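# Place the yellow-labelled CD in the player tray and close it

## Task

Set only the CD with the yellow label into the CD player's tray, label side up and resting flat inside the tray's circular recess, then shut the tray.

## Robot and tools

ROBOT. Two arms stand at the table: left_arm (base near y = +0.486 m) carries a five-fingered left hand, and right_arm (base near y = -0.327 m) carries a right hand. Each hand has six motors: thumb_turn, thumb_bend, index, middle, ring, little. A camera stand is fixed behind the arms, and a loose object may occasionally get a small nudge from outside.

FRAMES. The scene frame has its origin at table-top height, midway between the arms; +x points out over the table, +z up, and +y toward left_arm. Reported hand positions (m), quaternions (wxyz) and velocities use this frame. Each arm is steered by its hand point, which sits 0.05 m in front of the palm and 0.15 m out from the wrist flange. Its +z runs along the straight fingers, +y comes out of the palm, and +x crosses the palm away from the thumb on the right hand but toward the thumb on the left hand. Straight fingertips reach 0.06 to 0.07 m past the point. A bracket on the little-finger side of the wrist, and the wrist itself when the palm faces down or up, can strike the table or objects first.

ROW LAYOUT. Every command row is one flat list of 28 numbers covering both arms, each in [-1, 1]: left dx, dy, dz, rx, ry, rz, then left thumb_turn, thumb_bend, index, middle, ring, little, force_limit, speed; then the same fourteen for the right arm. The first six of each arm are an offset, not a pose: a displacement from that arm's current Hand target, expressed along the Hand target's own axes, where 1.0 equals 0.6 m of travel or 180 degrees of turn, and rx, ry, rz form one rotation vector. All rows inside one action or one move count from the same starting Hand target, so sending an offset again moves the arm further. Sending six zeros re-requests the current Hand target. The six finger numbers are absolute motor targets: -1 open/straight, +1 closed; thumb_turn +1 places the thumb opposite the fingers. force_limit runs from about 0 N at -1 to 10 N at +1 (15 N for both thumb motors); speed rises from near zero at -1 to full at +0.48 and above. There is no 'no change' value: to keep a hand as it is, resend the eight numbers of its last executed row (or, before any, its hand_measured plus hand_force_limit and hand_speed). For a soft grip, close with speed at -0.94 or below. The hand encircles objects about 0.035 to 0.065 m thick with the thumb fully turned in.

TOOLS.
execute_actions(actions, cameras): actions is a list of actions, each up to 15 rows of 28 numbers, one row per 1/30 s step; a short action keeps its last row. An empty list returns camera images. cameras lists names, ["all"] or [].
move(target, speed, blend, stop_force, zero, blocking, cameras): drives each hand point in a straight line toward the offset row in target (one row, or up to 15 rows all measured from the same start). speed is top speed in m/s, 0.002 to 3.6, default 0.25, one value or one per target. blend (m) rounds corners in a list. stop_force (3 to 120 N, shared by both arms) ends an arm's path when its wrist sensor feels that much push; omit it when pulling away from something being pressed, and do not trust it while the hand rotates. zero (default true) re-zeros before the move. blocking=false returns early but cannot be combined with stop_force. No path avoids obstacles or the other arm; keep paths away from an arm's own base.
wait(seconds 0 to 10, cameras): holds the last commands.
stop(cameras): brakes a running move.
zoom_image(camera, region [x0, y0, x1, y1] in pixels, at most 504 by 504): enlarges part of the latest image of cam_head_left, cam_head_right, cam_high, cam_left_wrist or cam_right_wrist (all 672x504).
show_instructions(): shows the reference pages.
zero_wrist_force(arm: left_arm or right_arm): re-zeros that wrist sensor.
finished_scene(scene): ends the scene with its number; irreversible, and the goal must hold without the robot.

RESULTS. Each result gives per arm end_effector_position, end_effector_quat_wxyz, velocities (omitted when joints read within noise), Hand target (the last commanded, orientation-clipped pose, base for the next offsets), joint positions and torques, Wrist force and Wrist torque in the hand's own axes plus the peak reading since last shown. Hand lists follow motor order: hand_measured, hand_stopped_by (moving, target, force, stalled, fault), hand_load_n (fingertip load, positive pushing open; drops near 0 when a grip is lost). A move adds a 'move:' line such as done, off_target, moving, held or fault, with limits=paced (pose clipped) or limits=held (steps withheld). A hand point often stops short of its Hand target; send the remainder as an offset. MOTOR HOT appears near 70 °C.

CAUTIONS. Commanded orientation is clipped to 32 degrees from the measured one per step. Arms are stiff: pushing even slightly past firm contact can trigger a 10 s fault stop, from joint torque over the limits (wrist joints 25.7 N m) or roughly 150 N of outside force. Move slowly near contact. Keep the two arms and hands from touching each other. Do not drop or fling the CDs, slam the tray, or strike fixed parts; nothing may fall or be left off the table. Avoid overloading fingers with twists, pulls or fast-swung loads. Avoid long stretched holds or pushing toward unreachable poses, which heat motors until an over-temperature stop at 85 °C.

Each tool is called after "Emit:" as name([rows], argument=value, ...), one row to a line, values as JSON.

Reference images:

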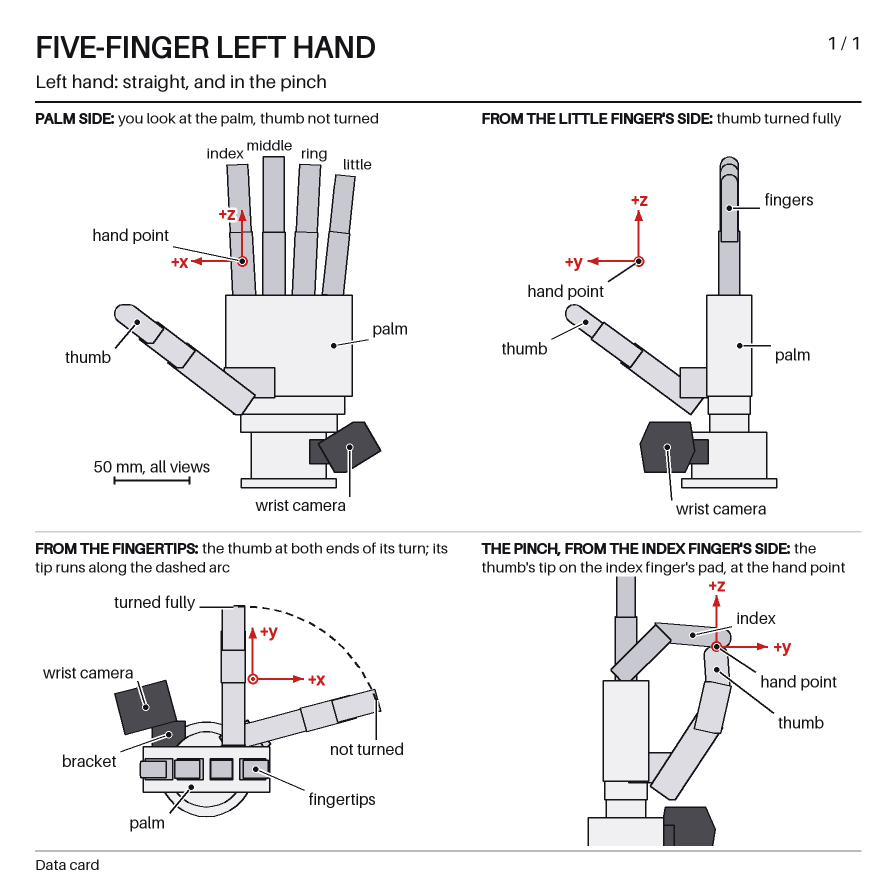

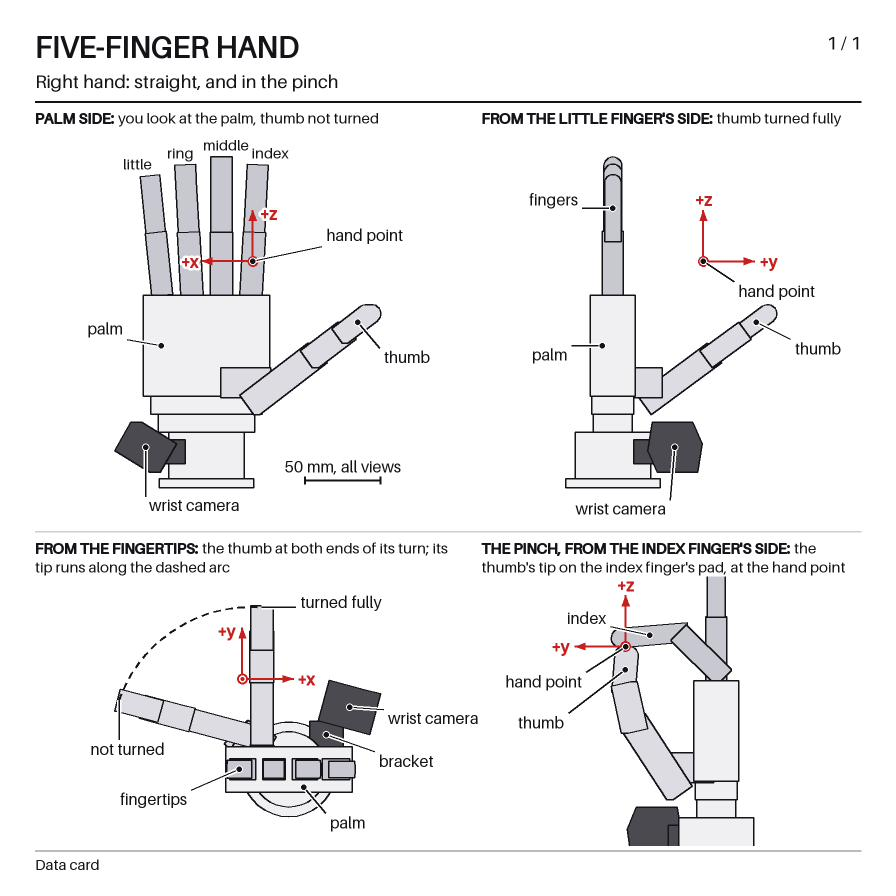

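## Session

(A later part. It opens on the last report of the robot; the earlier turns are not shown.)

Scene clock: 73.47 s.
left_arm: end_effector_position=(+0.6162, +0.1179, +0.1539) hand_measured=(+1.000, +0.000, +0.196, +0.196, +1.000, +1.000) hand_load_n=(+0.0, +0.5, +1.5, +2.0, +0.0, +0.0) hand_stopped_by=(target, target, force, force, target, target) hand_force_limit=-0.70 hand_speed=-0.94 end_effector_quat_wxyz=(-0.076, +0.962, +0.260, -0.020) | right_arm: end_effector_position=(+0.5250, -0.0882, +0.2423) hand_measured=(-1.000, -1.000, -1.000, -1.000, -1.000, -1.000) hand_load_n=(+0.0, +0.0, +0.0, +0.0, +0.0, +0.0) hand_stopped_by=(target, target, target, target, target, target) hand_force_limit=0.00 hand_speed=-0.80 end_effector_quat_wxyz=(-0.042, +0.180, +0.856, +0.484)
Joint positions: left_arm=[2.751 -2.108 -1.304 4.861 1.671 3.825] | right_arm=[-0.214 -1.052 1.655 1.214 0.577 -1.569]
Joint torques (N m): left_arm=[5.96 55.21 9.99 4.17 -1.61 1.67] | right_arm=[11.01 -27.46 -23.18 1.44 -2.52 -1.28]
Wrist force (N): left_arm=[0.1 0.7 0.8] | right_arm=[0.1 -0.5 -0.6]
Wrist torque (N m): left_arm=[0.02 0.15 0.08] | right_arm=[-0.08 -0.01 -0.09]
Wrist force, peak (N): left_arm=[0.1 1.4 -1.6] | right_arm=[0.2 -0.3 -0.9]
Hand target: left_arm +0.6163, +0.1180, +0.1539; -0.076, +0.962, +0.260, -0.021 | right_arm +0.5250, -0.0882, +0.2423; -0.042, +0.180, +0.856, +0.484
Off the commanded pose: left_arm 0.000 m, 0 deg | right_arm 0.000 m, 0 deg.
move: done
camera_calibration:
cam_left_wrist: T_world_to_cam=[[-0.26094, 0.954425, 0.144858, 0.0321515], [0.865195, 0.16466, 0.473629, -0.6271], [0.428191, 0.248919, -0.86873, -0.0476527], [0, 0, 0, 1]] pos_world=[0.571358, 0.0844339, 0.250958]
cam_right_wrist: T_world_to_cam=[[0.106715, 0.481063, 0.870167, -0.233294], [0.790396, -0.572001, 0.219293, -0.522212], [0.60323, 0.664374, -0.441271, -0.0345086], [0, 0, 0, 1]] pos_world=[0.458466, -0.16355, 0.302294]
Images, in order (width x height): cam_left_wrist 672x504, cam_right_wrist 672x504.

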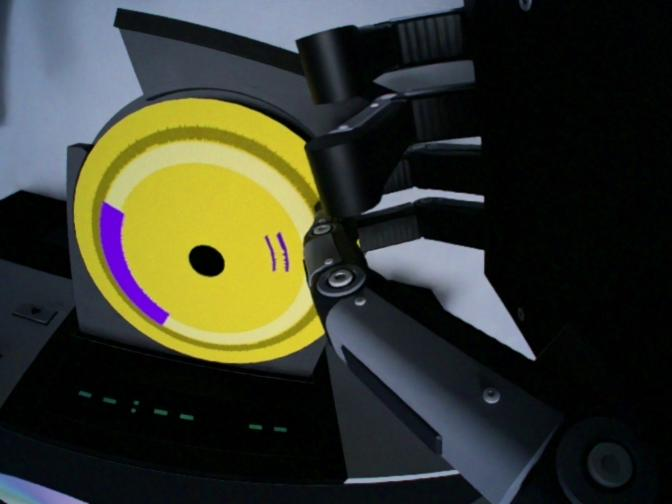

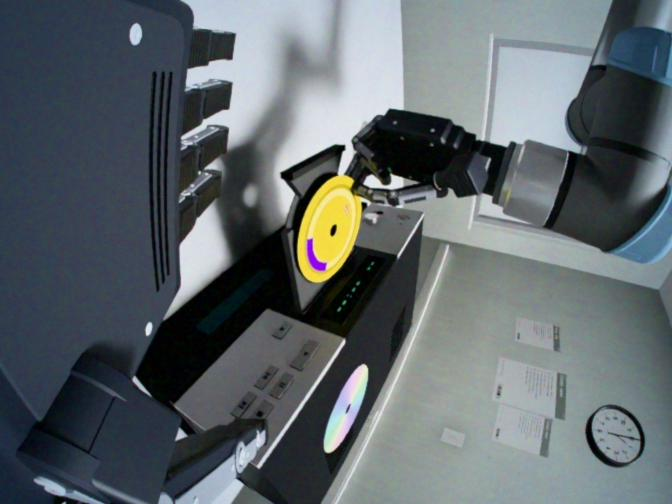

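Emit:
move(target=[0,0.0013,0.0082,0,0,0,1,0,0.6,0.6,1,1,-0.7,-0.94,0,0,0,0,0,0,-1,-1,-1,-1,-1,-1,0,-0.8], speed=0.01, stop_force=3, cameras=["cam_right_wrist","cam_left_wrist"])

Emit:
zoom_image(camera="cam_right_wrist", region=[270, 130, 400, 290])

Scene clock: 74.97 s.
left_arm: end_effector_position=(+0.6163, +0.1180, +0.1513) hand_measured=(+1.000, +0.000, +0.196, +0.196, +1.000, +1.000) hand_load_n=(-0.5, +0.5, -0.5, +2.5, +0.0, +0.0) hand_stopped_by=(target, target, force, force, target, target) hand_force_limit=-0.70 hand_speed=-0.94 end_effector_quat_wxyz=(-0.076, +0.962, +0.260, -0.020) | right_arm: end_effector_position=(+0.5250, -0.0882, +0.2423) hand_measured=(-1.000, -1.000, -1.000, -1.000, -1.000, -1.000) hand_load_n=(+0.0, +0.0, +0.0, +0.0, +0.0, +0.0) hand_stopped_by=(target, target, target, target, target, target) hand_force_limit=0.00 hand_speed=-0.80 end_effector_quat_wxyz=(-0.042, +0.180, +0.856, +0.484)
Joint positions: left_arm=[2.751 -2.11 -1.308 4.867 1.671 3.825] | right_arm=[-0.214 -1.052 1.655 1.214 0.577 -1.569]
Joint torques (N m): left_arm=[2.89 50.88 28.5 0.22 -1.3 1.8] | right_arm=[11.09 -27.5 -22.94 1.61 -2.34 -1.24]
Wrist force (N): left_arm=[0.4 0.1 -2.7] | right_arm=[0.1 -0.4 -0.8]
Wrist torque (N m): left_arm=[0.04 0.13 0.08] | right_arm=[-0.06 -0.01 -0.09]
Wrist force, peak (N): left_arm=[0.5 -1.7 -5.8] | right_arm=[0.2 -0.4 -0.9]
Hand target: left_arm +0.6163, +0.1180, +0.1513; -0.076, +0.962, +0.260, -0.020 (not the last commanded pose) | right_arm +0.5250, -0.0882, +0.2423; -0.042, +0.180, +0.856, +0.484
Off the commanded pose: left_arm 0.002 m, 0 deg | right_arm 0.000 m, 0 deg.
move: contact (left_arm)
camera_calibration:
cam_left_wrist: T_world_to_cam=[[-0.261005, 0.954428, 0.144717, 0.032504], [0.86517, 0.16478, 0.473632, -0.625883], [0.428202, 0.248825, -0.868752, -0.0499288], [0, 0, 0, 1]] pos_world=[0.571359, 0.0845338, 0.248359]
cam_right_wrist: T_world_to_cam=[[0.106715, 0.481063, 0.870167, -0.233294], [0.790396, -0.572001, 0.219293, -0.522212], [0.60323, 0.664374, -0.441271, -0.0345086], [0, 0, 0, 1]] pos_world=[0.458466, -0.16355, 0.302294]
Images, in order (width x height): cam_left_wrist 672x504, cam_right_wrist 672x504.

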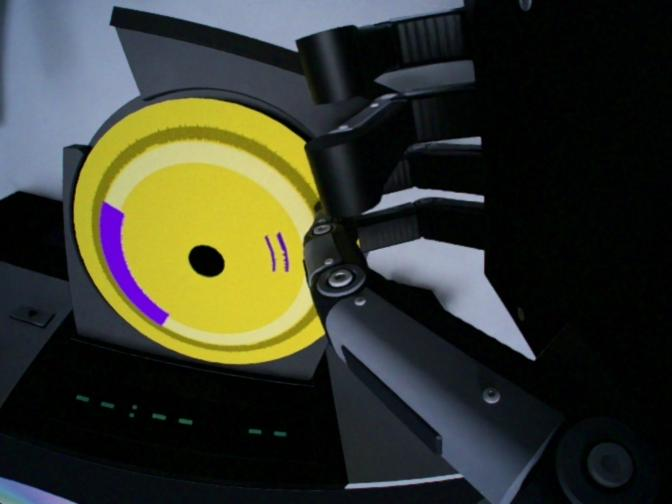

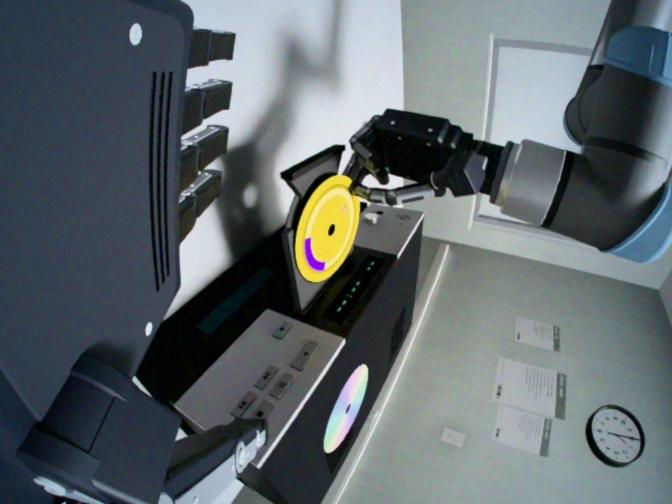

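Scaled by 3.150 from the camera's 672x504 image, which has a finer 960x720 frame.

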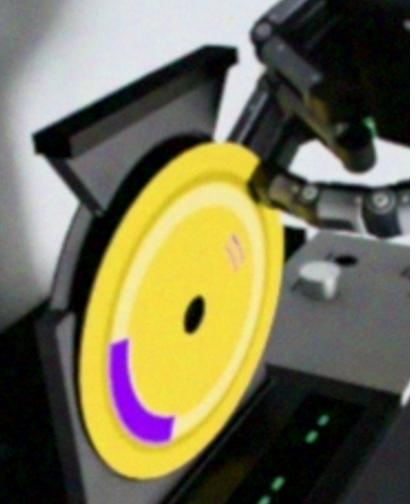

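Emit:
move(target=[0,0,0,0,0,0,1,-1,0.6,0.6,1,1,-0.7,0,0,0,0,0,0,0,-1,-1,-1,-1,-1,-1,0,-0.8], cameras=["cam_right_wrist","cam_left_wrist"])

Emit:
zoom_image(camera="cam_right_wrist", region=[270, 130, 400, 290])

Scene clock: 76.80 s.
left_arm: end_effector_position=(+0.6163, +0.1180, +0.1513) hand_measured=(+1.000, -1.000, +0.196, +0.196, +1.000, +1.000) hand_load_n=(+0.0, +0.0, -1.5, +0.0, +0.0, +0.0) hand_stopped_by=(target, target, force, force, target, target) hand_force_limit=-0.70 hand_speed=0.00 end_effector_quat_wxyz=(-0.076, +0.962, +0.260, -0.020) | right_arm: end_effector_position=(+0.5250, -0.0882, +0.2423) hand_measured=(-1.000, -1.000, -1.000, -1.000, -1.000, -1.000) hand_load_n=(+0.0, +0.0, +0.0, +0.0, +0.0, +0.0) hand_stopped_by=(target, target, target, target, target, target) hand_force_limit=0.00 hand_speed=-0.80 end_effector_quat_wxyz=(-0.042, +0.180, +0.856, +0.484)
Joint positions: left_arm=[2.751 -2.11 -1.308 4.867 1.671 3.825] | right_arm=[-0.214 -1.052 1.655 1.214 0.577 -1.569]
Joint torques (N m): left_arm=[-3.71 51.66 26.83 0.91 -1.31 1.7] | right_arm=[10.42 -28.12 -23.32 1.63 -2.56 -1.28]
Wrist force (N): left_arm=[0.9 0.1 -1.4] | right_arm=[0.3 -0.6 -0.7]
Wrist torque (N m): left_arm=[0.05 0.08 0.10] | right_arm=[-0.09 -0.04 -0.08]
Wrist force, peak (N): left_arm=[0.3 0.0 -2.9] | right_arm=[0.4 -0.5 -0.9]
Hand target: left_arm +0.6163, +0.1180, +0.1513; -0.076, +0.962, +0.260, -0.020 | right_arm +0.5250, -0.0882, +0.2423; -0.042, +0.180, +0.856, +0.484
Off the commanded pose: left_arm 0.000 m, 0 deg | right_arm 0.000 m, 0 deg.
move: done
camera_calibration:
cam_left_wrist: T_world_to_cam=[[-0.261005, 0.954428, 0.144717, 0.032504], [0.86517, 0.16478, 0.473632, -0.625883], [0.428202, 0.248825, -0.868752, -0.0499288], [0, 0, 0, 1]] pos_world=[0.571359, 0.0845338, 0.248359]
cam_right_wrist: T_world_to_cam=[[0.106715, 0.481063, 0.870167, -0.233294], [0.790396, -0.572001, 0.219293, -0.522212], [0.60323, 0.664374, -0.441271, -0.0345086], [0, 0, 0, 1]] pos_world=[0.458466, -0.16355, 0.302294]
Images, in order (width x height): cam_left_wrist 672x504, cam_right_wrist 672x504.

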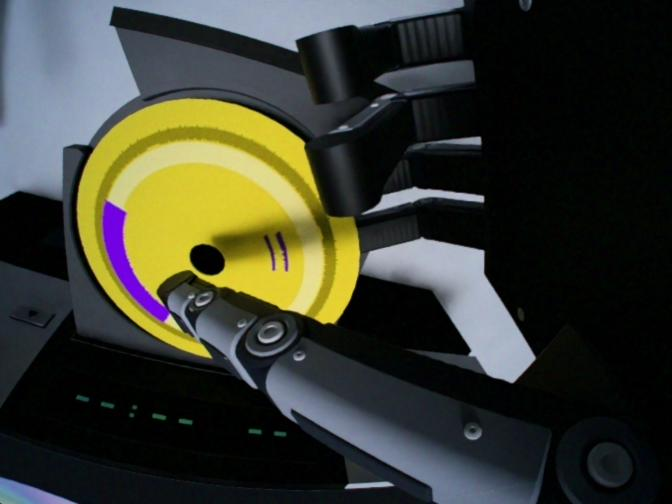

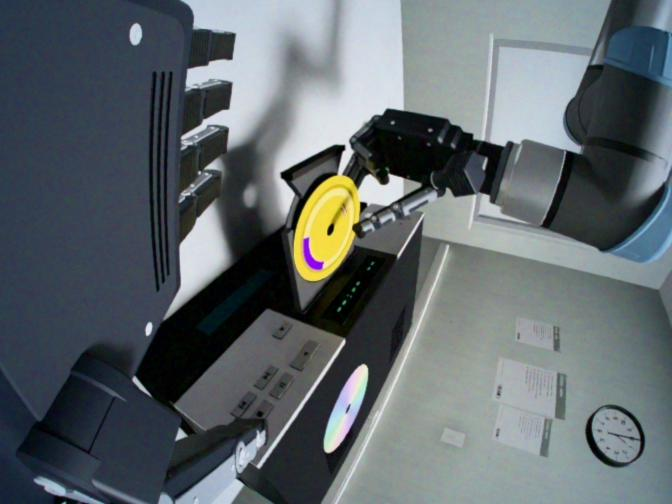

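Scaled by 3.150 from the camera's 672x504 image, which has a finer 960x720 frame.

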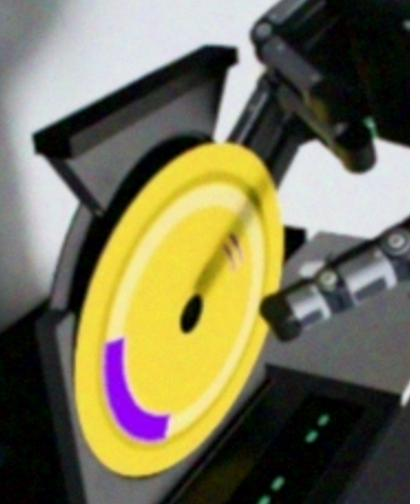

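Emit:
execute_actions([
  [[0,-0.04,0,0,0,0,1,-1,0.6,0.6,1,1,-0.7,0,0,0,0,0,0,0,-1,-1,-1,-1,-1,-1,0,-0.8],[0,-0.08,0,0,0,0,1,-1,0.6,0.6,1,1,-0.7,0,0,0,0,0,0,0,-1,-1,-1,-1,-1,-1,0,-0.8],[0,-0.11,0,0,0,0,1,-1,0.6,0.6,1,1,-0.7,0,0,0,0,0,0,0,-1,-1,-1,-1,-1,-1,0,-0.8],[0,-0.13,0,0,0,0,1,-1,0.6,0.6,1,1,-0.7,0,0,0,0,0,0,0,-1,-1,-1,-1,-1,-1,0,-0.8]],
], cameras=["all"])

Emit:
zoom_image(camera="cam_right_wrist", region=[270, 130, 400, 290])

Emit:
zoom_image(camera="cam_left_wrist", region=[0, 50, 340, 400])

Scene clock: 77.87 s.
left_arm: end_effector_position=(+0.5774, +0.1845, +0.1635) hand_measured=(+1.000, -1.000, +0.196, +0.196, +1.000, +1.000) hand_load_n=(+0.0, +0.0, -0.5, +0.0, +0.0, +0.0) hand_stopped_by=(target, target, force, force, target, target) hand_force_limit=-0.70 hand_speed=0.00 end_effector_quat_wxyz=(-0.076, +0.962, +0.260, -0.021) | right_arm: end_effector_position=(+0.5250, -0.0882, +0.2423) hand_measured=(-1.000, -1.000, -1.000, -1.000, -1.000, -1.000) hand_load_n=(+0.0, +0.0, +0.0, +0.0, +0.0, +0.0) hand_stopped_by=(target, target, target, target, target, target) hand_force_limit=0.00 hand_speed=-0.80 end_effector_quat_wxyz=(-0.042, +0.180, +0.856, +0.484)
Joint positions: left_arm=[2.828 -1.947 -1.522 4.927 1.68 3.902] | right_arm=[-0.214 -1.052 1.655 1.214 0.577 -1.569]
Joint torques (N m): left_arm=[7.89 44.55 11.99 3.21 1.82 1.86] | right_arm=[10.46 -27.49 -23.28 1.86 -2.38 -1.25]
Wrist force (N): left_arm=[0.6 0.8 0.5] | right_arm=[0.2 -0.3 -0.7]
Wrist torque (N m): left_arm=[0.13 0.12 0.20] | right_arm=[-0.04 -0.03 -0.08]
Wrist force, peak (N): left_arm=[-0.9 8.8 -2.4] | right_arm=[0.2 -0.3 -0.9]
Hand target: left_arm +0.5775, +0.1846, +0.1635; -0.076, +0.962, +0.260, -0.020 | right_arm +0.5250, -0.0882, +0.2423; -0.042, +0.180, +0.856, +0.484
Off the commanded pose: left_arm 0.000 m, 0 deg | right_arm 0.000 m, 0 deg.
camera_calibration:
cam_left_wrist: T_world_to_cam=[[-0.260981, 0.954429, 0.144759, -0.0428818], [0.865218, 0.164763, 0.473552, -0.609052], [0.42812, 0.248836, -0.868789, -0.0392113], [0, 0, 0, 1]] pos_world=[0.532558, 0.151034, 0.260559]
cam_right_wrist: T_world_to_cam=[[0.106715, 0.481063, 0.870167, -0.233294], [0.790396, -0.572001, 0.219293, -0.522212], [0.60323, 0.664374, -0.441271, -0.0345086], [0, 0, 0, 1]] pos_world=[0.458466, -0.16355, 0.302294]

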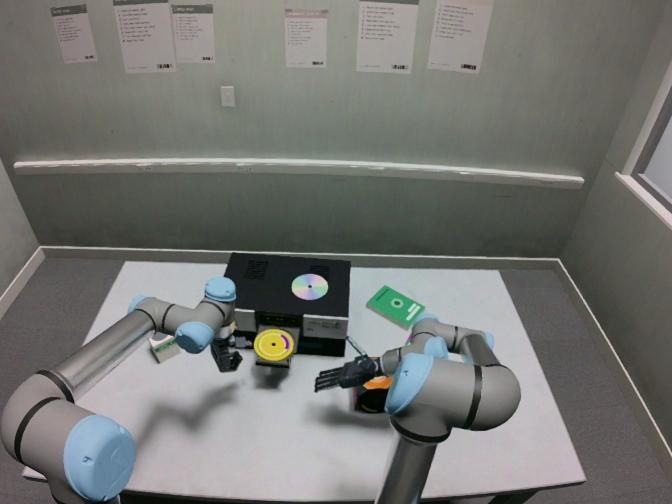

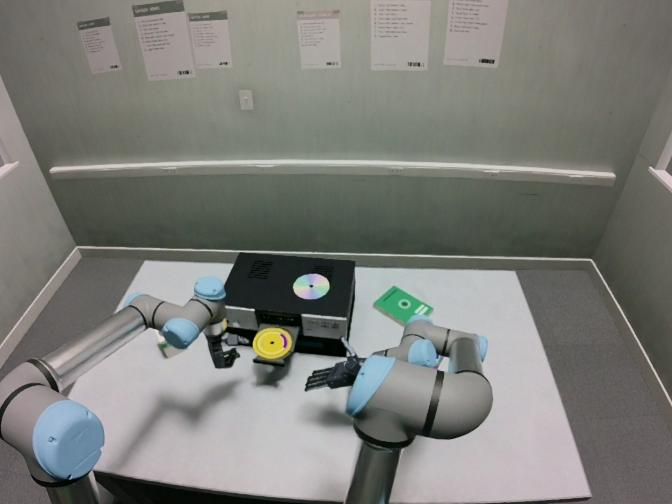

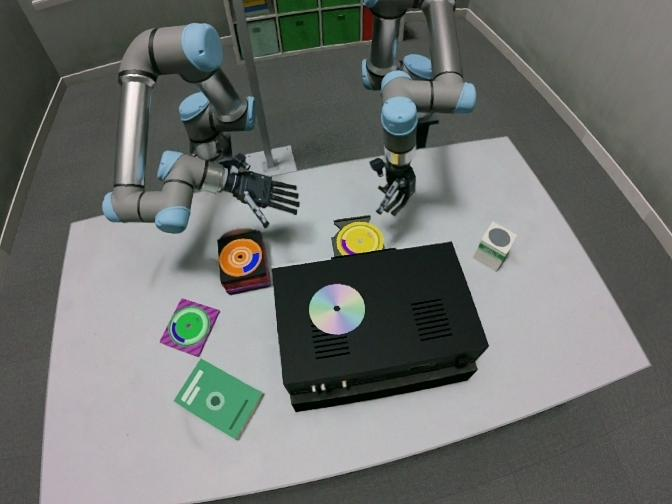

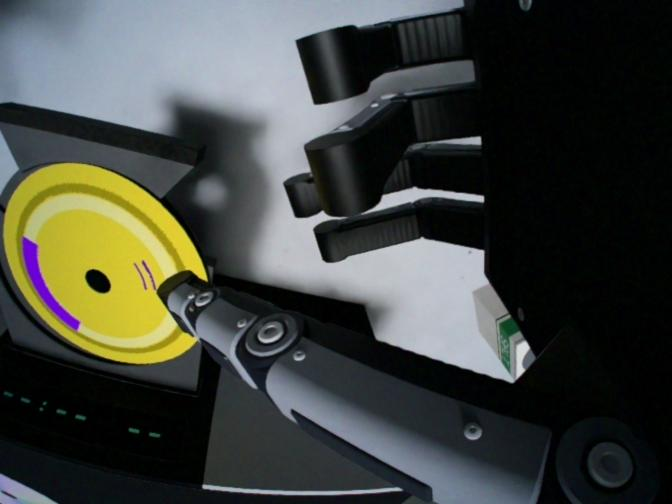

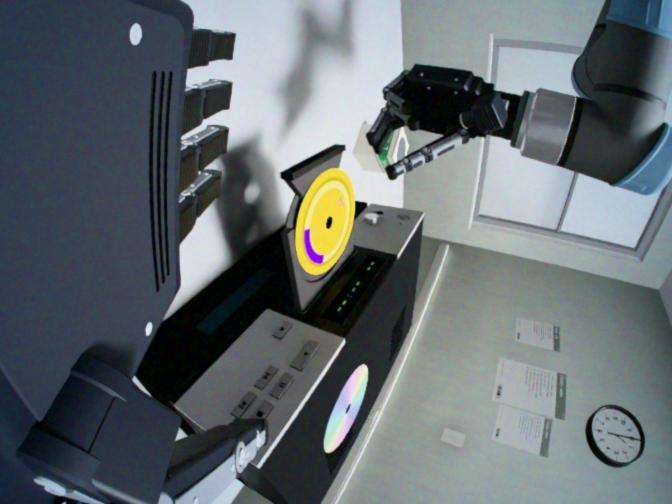

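Scaled by 3.150 from the camera's 672x504 image, which has a finer 960x720 frame.

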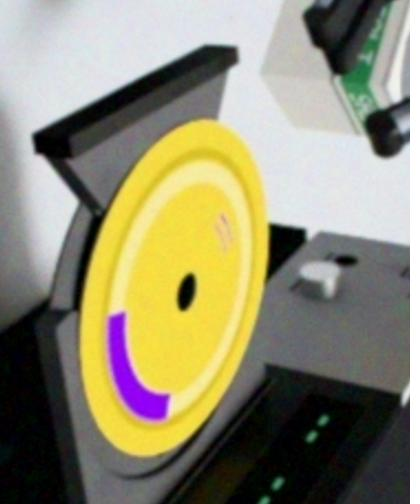

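Scaled by 1.440 from the camera's 672x504 image, which has a finer 960x720 frame.

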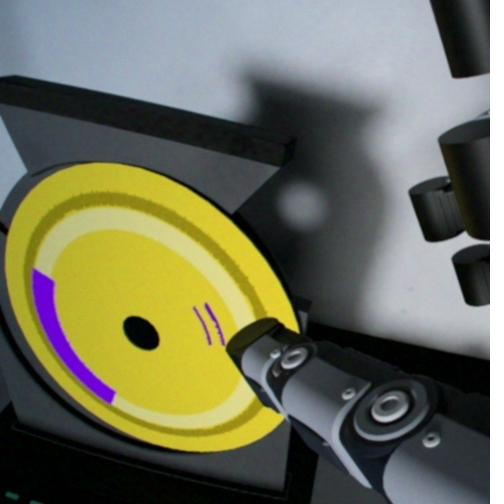

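Emit:
move(target=[0,0,0,0,0,0,1,-1,0.6,1,1,1,-0.7,-0.5,0,0,0,0,0,0,-1,-1,-1,-1,-1,-1,0,-0.8], cameras=["cam_right_wrist","cam_left_wrist"])

Scene clock: 79.53 s.
left_arm: end_effector_position=(+0.5775, +0.1846, +0.1635) hand_measured=(+1.000, -1.000, +0.196, +1.000, +1.000, +1.000) hand_load_n=(+0.0, +0.0, +0.5, +0.0, +0.0, +0.5) hand_stopped_by=(target, target, force, target, target, target) hand_force_limit=-0.70 hand_speed=-0.50 end_effector_quat_wxyz=(-0.076, +0.962, +0.260, -0.020) | right_arm: end_effector_position=(+0.5250, -0.0882, +0.2423) hand_measured=(-1.000, -1.000, -1.000, -1.000, -1.000, -1.000) hand_load_n=(+0.5, +0.0, +0.0, +0.0, +0.0, +0.0) hand_stopped_by=(target, target, target, target, target, target) hand_force_limit=0.00 hand_speed=-0.80 end_effector_quat_wxyz=(-0.042, +0.180, +0.856, +0.484)
Joint positions: left_arm=[2.828 -1.947 -1.522 4.927 1.68 3.902] | right_arm=[-0.214 -1.052 1.655 1.214 0.577 -1.569]
Joint torques (N m): left_arm=[7.64 46.38 10.8 3.7 1.27 1.77] | right_arm=[9.39 -29.35 -23.64 1.91 -2.36 -1.24]
Wrist force (N): left_arm=[0.7 0.6 0.5] | right_arm=[0.2 -0.4 -0.8]
Wrist torque (N m): left_arm=[0.10 0.10 0.20] | right_arm=[-0.05 -0.03 -0.08]
Wrist force, peak (N): left_arm=[0.6 1.0 0.6] | right_arm=[0.3 -0.4 -0.9]
Hand target: left_arm +0.5775, +0.1846, +0.1635; -0.076, +0.962, +0.260, -0.020 | right_arm +0.5250, -0.0882, +0.2423; -0.042, +0.180, +0.856, +0.484
Off the commanded pose: left_arm 0.000 m, 0 deg | right_arm 0.000 m, 0 deg.
move: done
camera_calibration:
cam_left_wrist: T_world_to_cam=[[-0.261005, 0.954428, 0.144717, -0.0429534], [0.86517, 0.16478, 0.473632, -0.609067], [0.428202, 0.248825, -0.868752, -0.0392875], [0, 0, 0, 1]] pos_world=[0.532559, 0.151134, 0.260559]
cam_right_wrist: T_world_to_cam=[[0.106715, 0.481063, 0.870167, -0.233294], [0.790396, -0.572001, 0.219293, -0.522212], [0.60323, 0.664374, -0.441271, -0.0345086], [0, 0, 0, 1]] pos_world=[0.458466, -0.16355, 0.302294]
Images, in order (width x height): cam_left_wrist 672x504, cam_right_wrist 672x504.

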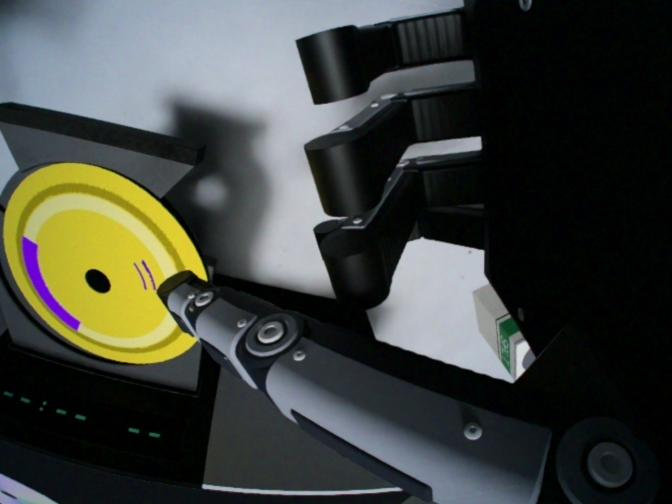

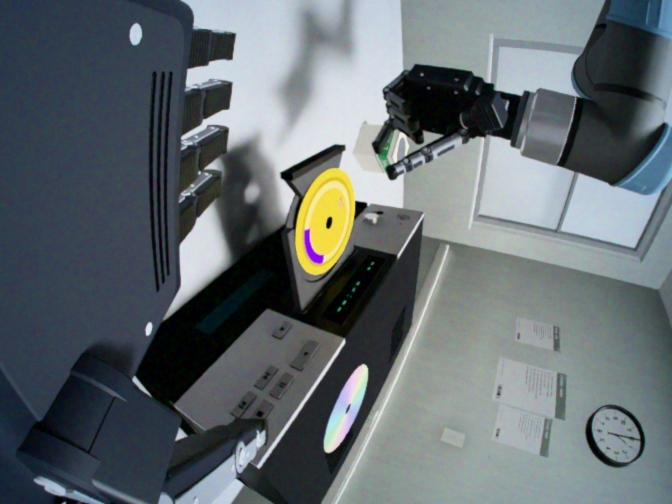

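Emit:
move(target=[-0.0103,0.0702,0.0117,0,0,0,1,-1,0.6,1,1,1,-0.7,-0.5,0,0,0,0,0,0,-1,-1,-1,-1,-1,-1,0,-0.8], speed=0.1, stop_force=4, cameras=["cam_right_wrist","cam_left_wrist"])

Emit:
zoom_image(camera="cam_right_wrist", region=[270, 90, 430, 290])

Emit:
zoom_image(camera="cam_left_wrist", region=[0, 50, 400, 400])

Scene clock: 81.37 s.
left_arm: end_effector_position=(+0.5925, +0.1465, +0.1500) hand_measured=(+1.000, -1.000, +0.196, +1.000, +1.000, +1.000) hand_load_n=(+0.0, +0.0, +0.0, +0.0, +0.0, +0.0) hand_stopped_by=(target, target, force, target, target, target) hand_force_limit=-0.70 hand_speed=-0.50 end_effector_quat_wxyz=(-0.076, +0.962, +0.260, -0.020) | right_arm: end_effector_position=(+0.5250, -0.0882, +0.2423) hand_measured=(-1.000, -1.000, -1.000, -1.000, -1.000, -1.000) hand_load_n=(+0.0, +0.0, +0.0, +0.0, +0.0, +0.0) hand_stopped_by=(target, target, target, target, target, target) hand_force_limit=0.00 hand_speed=-0.80 end_effector_quat_wxyz=(-0.042, +0.180, +0.856, +0.484)
Joint positions: left_arm=[2.779 -2.029 -1.437 4.918 1.674 3.853] | right_arm=[-0.214 -1.052 1.655 1.214 0.577 -1.569]
Joint torques (N m): left_arm=[8.2 40.05 14.05 4.09 1.64 0.73] | right_arm=[10.58 -27.41 -22.85 1.93 -2.37 -1.27]
Wrist force (N): left_arm=[0.7 0.7 0.4] | right_arm=[0.4 -0.4 -0.6]
Wrist torque (N m): left_arm=[0.03 0.09 0.04] | right_arm=[-0.06 -0.06 -0.07]
Wrist force, peak (N): left_arm=[0.4 1.5 0.6] | right_arm=[0.4 -0.5 -0.9]
Hand target: left_arm +0.5925, +0.1465, +0.1500; -0.076, +0.962, +0.260, -0.020 | right_arm +0.5250, -0.0882, +0.2423; -0.042, +0.180, +0.856, +0.484
Off the commanded pose: left_arm 0.000 m, 0 deg | right_arm 0.000 m, 0 deg.
move: done
camera_calibration:
cam_left_wrist: T_world_to_cam=[[-0.261005, 0.954428, 0.144717, -0.000694872], [0.86517, 0.16478, 0.473632, -0.609459], [0.428202, 0.248825, -0.868752, -0.0480013], [0, 0, 0, 1]] pos_world=[0.547659, 0.113034, 0.247059]
cam_right_wrist: T_world_to_cam=[[0.106715, 0.481063, 0.870167, -0.233294], [0.790396, -0.572001, 0.219293, -0.522212], [0.60323, 0.664374, -0.441271, -0.0345086], [0, 0, 0, 1]] pos_world=[0.458466, -0.16355, 0.302294]
Images, in order (width x height): cam_left_wrist 672x504, cam_right_wrist 672x504.

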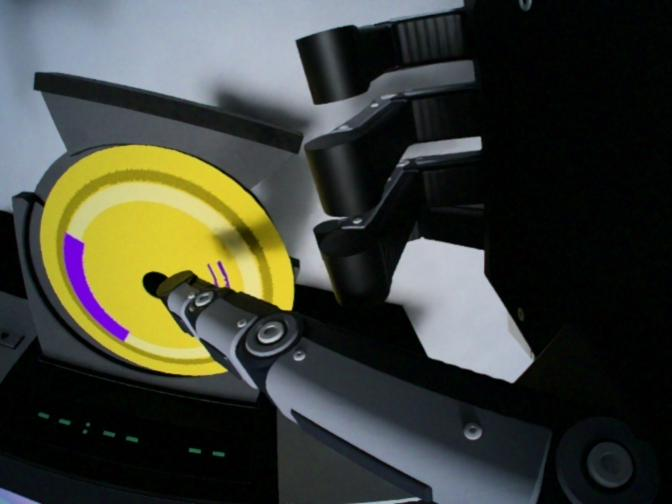

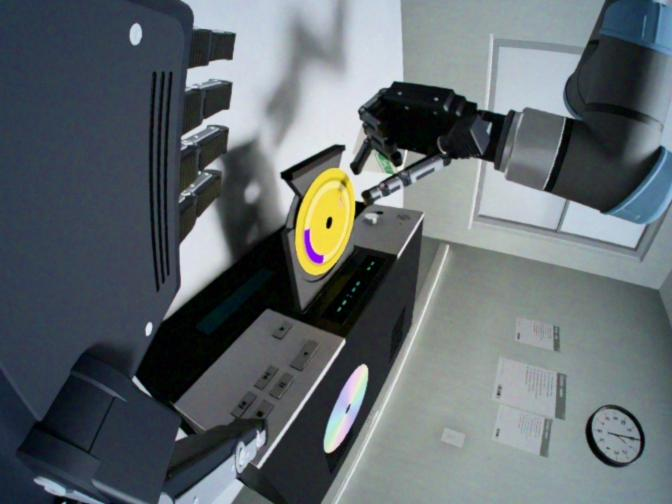

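Scaled by 2.520 from the camera's 672x504 image, which has a finer 960x720 frame.

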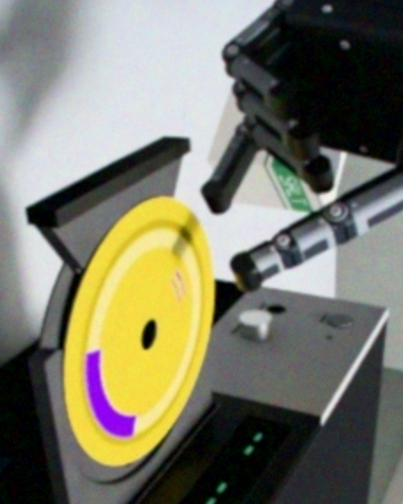

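Scaled by 1.260 from the camera's 672x504 image, which has a finer 960x720 frame.

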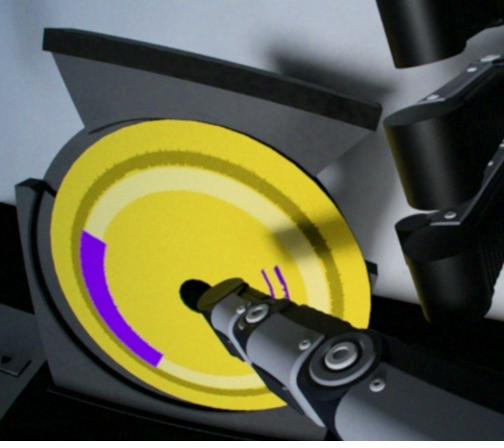

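Emit:
move(target=[-0.001,0.0327,-0.0052,0,0,0,1,-1,0.6,1,1,1,-0.7,-0.5,0,0,0,0,0,0,-1,-1,-1,-1,-1,-1,0,-0.8], speed=0.03, stop_force=3, cameras=["cam_right_wrist","cam_left_wrist"])

Emit:
zoom_image(camera="cam_right_wrist", region=[270, 90, 430, 290])

Emit:
zoom_image(camera="cam_left_wrist", region=[0, 50, 400, 400])

Scene clock: 83.37 s.
left_arm: end_effector_position=(+0.6020, +0.1290, +0.1500) hand_measured=(+1.000, -1.000, +0.196, +1.000, +1.000, +1.000) hand_load_n=(+0.0, +0.0, +0.0, +0.0, +0.0, +0.0) hand_stopped_by=(target, target, force, target, target, target) hand_force_limit=-0.70 hand_speed=-0.50 end_effector_quat_wxyz=(-0.076, +0.962, +0.260, -0.020) | right_arm: end_effector_position=(+0.5250, -0.0882, +0.2423) hand_measured=(-1.000, -1.000, -1.000, -1.000, -1.000, -1.000) hand_load_n=(+0.0, +0.0, +0.0, +0.0, +0.5, +0.0) hand_stopped_by=(target, target, target, target, target, target) hand_force_limit=0.00 hand_speed=-0.80 end_effector_quat_wxyz=(-0.042, +0.180, +0.856, +0.484)
Joint positions: left_arm=[2.759 -2.069 -1.376 4.895 1.672 3.833] | right_arm=[-0.214 -1.052 1.655 1.214 0.577 -1.569]
Joint torques (N m): left_arm=[8.41 50.85 11.78 4.63 1.51 1.68] | right_arm=[9.62 -27.88 -22.79 2.1 -2.35 -1.31]
Wrist force (N): left_arm=[-0.7 0.7 0.7] | right_arm=[0.3 -0.5 -0.7]
Wrist torque (N m): left_arm=[0.01 0.08 0.10] | right_arm=[-0.08 -0.03 -0.08]
Wrist force, peak (N): left_arm=[-1.3 -0.4 0.6] | right_arm=[0.4 -0.6 -0.8]
Hand target: left_arm +0.6020, +0.1290, +0.1500; -0.076, +0.962, +0.260, -0.020 | right_arm +0.5250, -0.0882, +0.2423; -0.042, +0.180, +0.856, +0.484
Off the commanded pose: left_arm 0.000 m, 0 deg | right_arm 0.000 m, 0 deg.
move: done
camera_calibration:
cam_left_wrist: T_world_to_cam=[[-0.261005, 0.954428, 0.144717, 0.0184611], [0.86517, 0.16478, 0.473632, -0.614708], [0.428202, 0.248825, -0.868752, -0.047672], [0, 0, 0, 1]] pos_world=[0.557059, 0.0955338, 0.247059]
cam_right_wrist: T_world_to_cam=[[0.106715, 0.481063, 0.870167, -0.233294], [0.790396, -0.572001, 0.219293, -0.522212], [0.60323, 0.664374, -0.441271, -0.0345086], [0, 0, 0, 1]] pos_world=[0.458466, -0.16355, 0.302294]
Images, in order (width x height): cam_left_wrist 672x504, cam_right_wrist 672x504.

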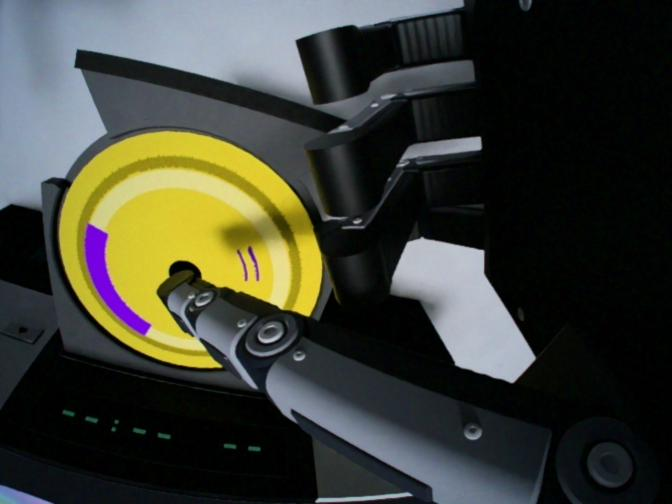

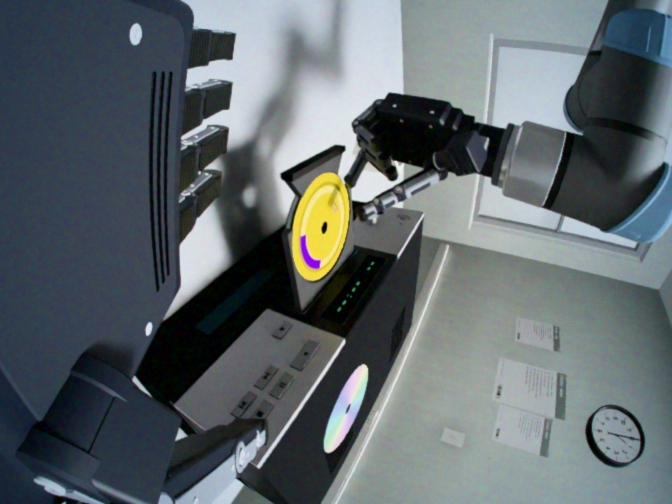

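Scaled by 2.520 from the camera's 672x504 image, which has a finer 960x720 frame.

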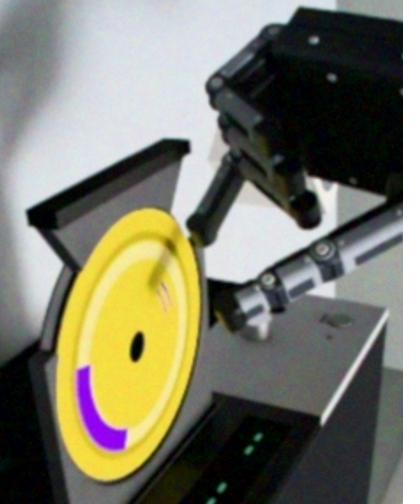

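Scaled by 1.260 from the camera's 672x504 image, which has a finer 960x720 frame.

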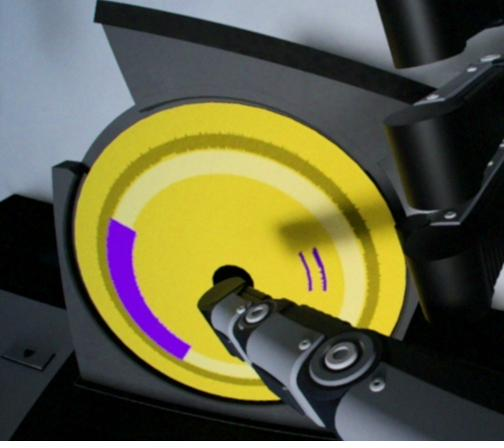

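Emit:
move(target=[0,-0.12,0,0,0,0,1,-1,0.6,1,1,1,-0.7,-0.5,0,0,0,0,0,0,-1,-1,-1,-1,-1,-1,0,-0.8], speed=0.15, cameras=["all"])

Emit:
zoom_image(camera="cam_right_wrist", region=[270, 130, 400, 290])

Emit:
zoom_image(camera="cam_left_wrist", region=[0, 50, 300, 400])

Emit:
zoom_image(camera="cam_high", region=[310, 195, 410, 270])

Scene clock: 85.50 s.
left_arm: end_effector_position=(+0.5663, +0.1905, +0.1613) hand_measured=(+1.000, -1.000, +0.196, +1.000, +1.000, +1.000) hand_load_n=(+0.0, +0.0, +0.0, +0.0, +0.0, +0.0) hand_stopped_by=(target, target, force, target, target, target) hand_force_limit=-0.70 hand_speed=-0.50 end_effector_quat_wxyz=(-0.076, +0.962, +0.260, -0.020) | right_arm: end_effector_position=(+0.5250, -0.0882, +0.2423) hand_measured=(-1.000, -1.000, -1.000, -1.000, -1.000, -1.000) hand_load_n=(+0.0, +0.0, +0.0, +0.0, +0.0, +0.0) hand_stopped_by=(target, target, target, target, target, target) hand_force_limit=0.00 hand_speed=-0.80 end_effector_quat_wxyz=(-0.042, +0.180, +0.856, +0.484)
Joint positions: left_arm=[2.833 -1.92 -1.567 4.944 1.68 3.907] | right_arm=[-0.214 -1.052 1.655 1.214 0.577 -1.569]
Joint torques (N m): left_arm=[-5.99 42.17 16.64 0.32 -1.2 -1.09] | right_arm=[10.05 -28.68 -23.38 2.15 -2.2 -1.27]
Wrist force (N): left_arm=[0.8 0.5 0.6] | right_arm=[0.5 -0.4 -0.8]
Wrist torque (N m): left_arm=[0.09 0.09 0.25] | right_arm=[-0.05 -0.07 -0.06]
Wrist force, peak (N): left_arm=[-0.1 1.8 0.5] | right_arm=[0.7 -0.3 -0.9]
Hand target: left_arm +0.5662, +0.1904, +0.1613; -0.076, +0.962, +0.260, -0.020 | right_arm +0.5250, -0.0882, +0.2423; -0.042, +0.180, +0.856, +0.484
Off the commanded pose: left_arm 0.000 m, 0 deg | right_arm 0.000 m, 0 deg.
move: done
camera_calibration:
cam_left_wrist: T_world_to_cam=[[-0.261012, 0.954429, 0.1447, -0.051086], [0.865109, 0.16476, 0.473751, -0.599287], [0.428321, 0.248836, -0.86869, -0.0379258], [0, 0, 0, 1]] pos_world=[0.521359, 0.156934, 0.258359]
cam_right_wrist: T_world_to_cam=[[0.106715, 0.481063, 0.870167, -0.233294], [0.790396, -0.572001, 0.219293, -0.522212], [0.60323, 0.664374, -0.441271, -0.0345086], [0, 0, 0, 1]] pos_world=[0.458466, -0.16355, 0.302294]

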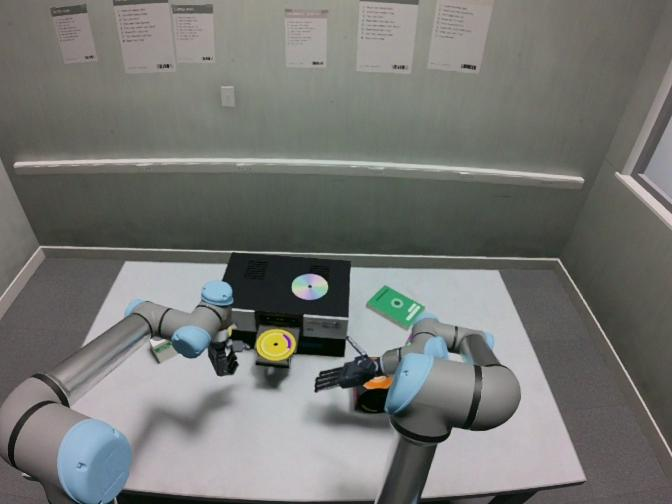

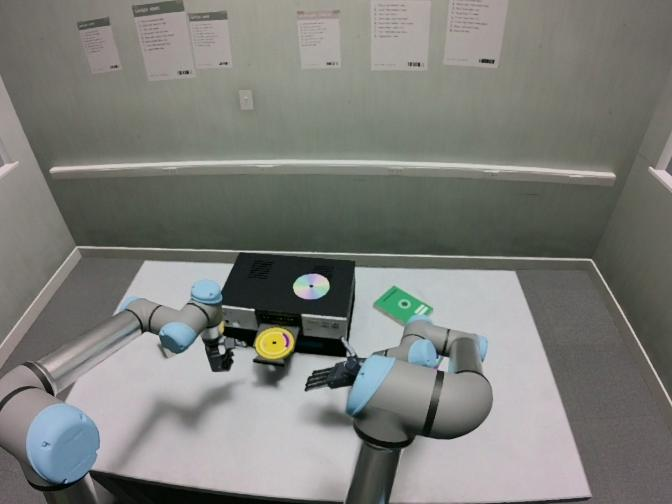

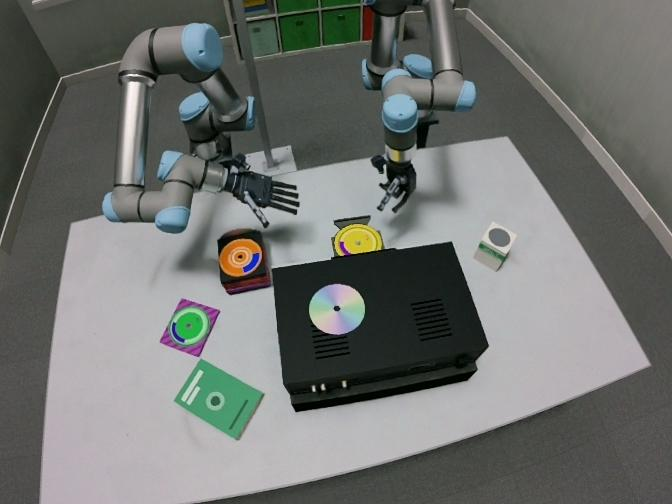

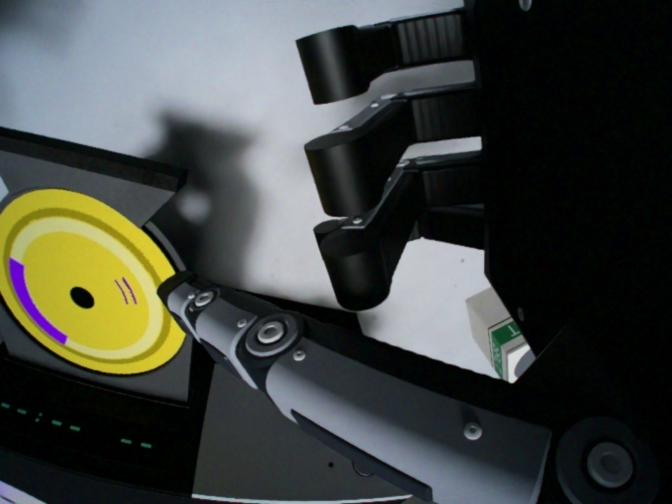

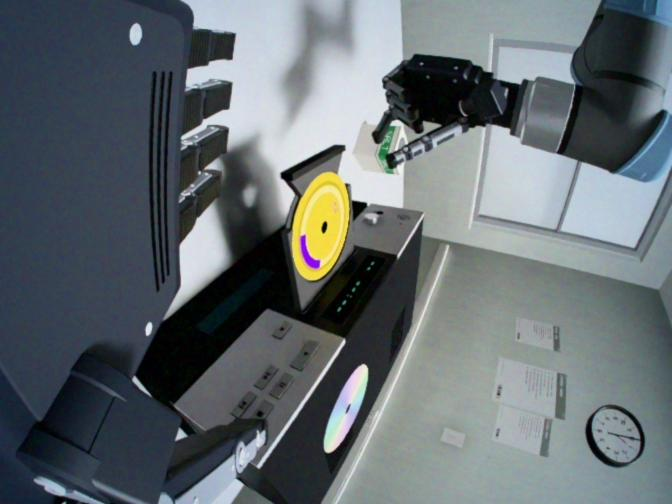

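Scaled by 3.150 from the camera's 672x504 image, which has a finer 960x720 frame.

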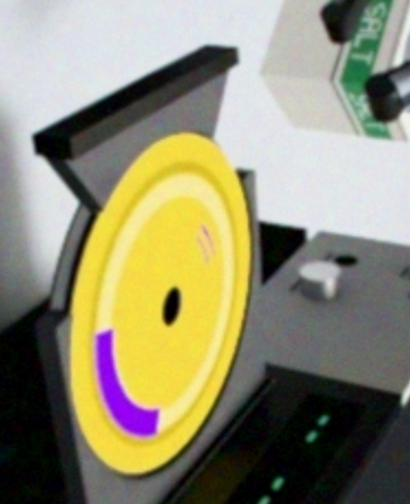

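Scaled by 1.440 from the camera's 672x504 image, which has a finer 960x720 frame.

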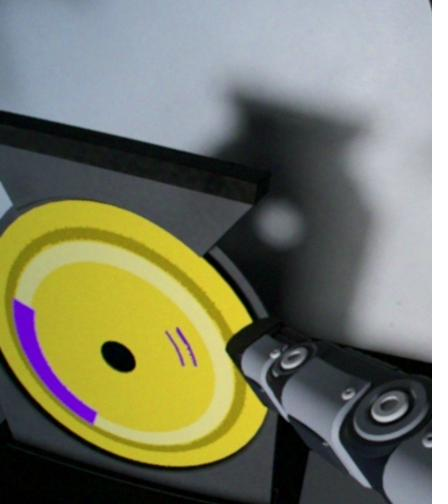

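Scaled by 5.040 from the camera's 672x504 image, which has a finer 960x720 frame.

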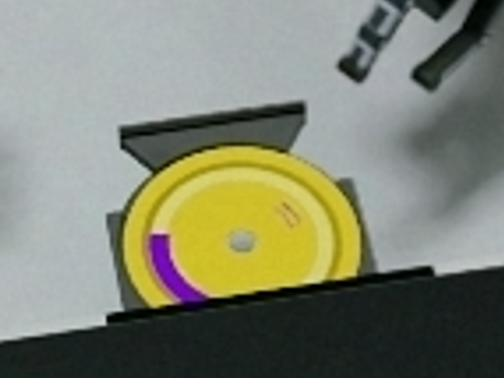

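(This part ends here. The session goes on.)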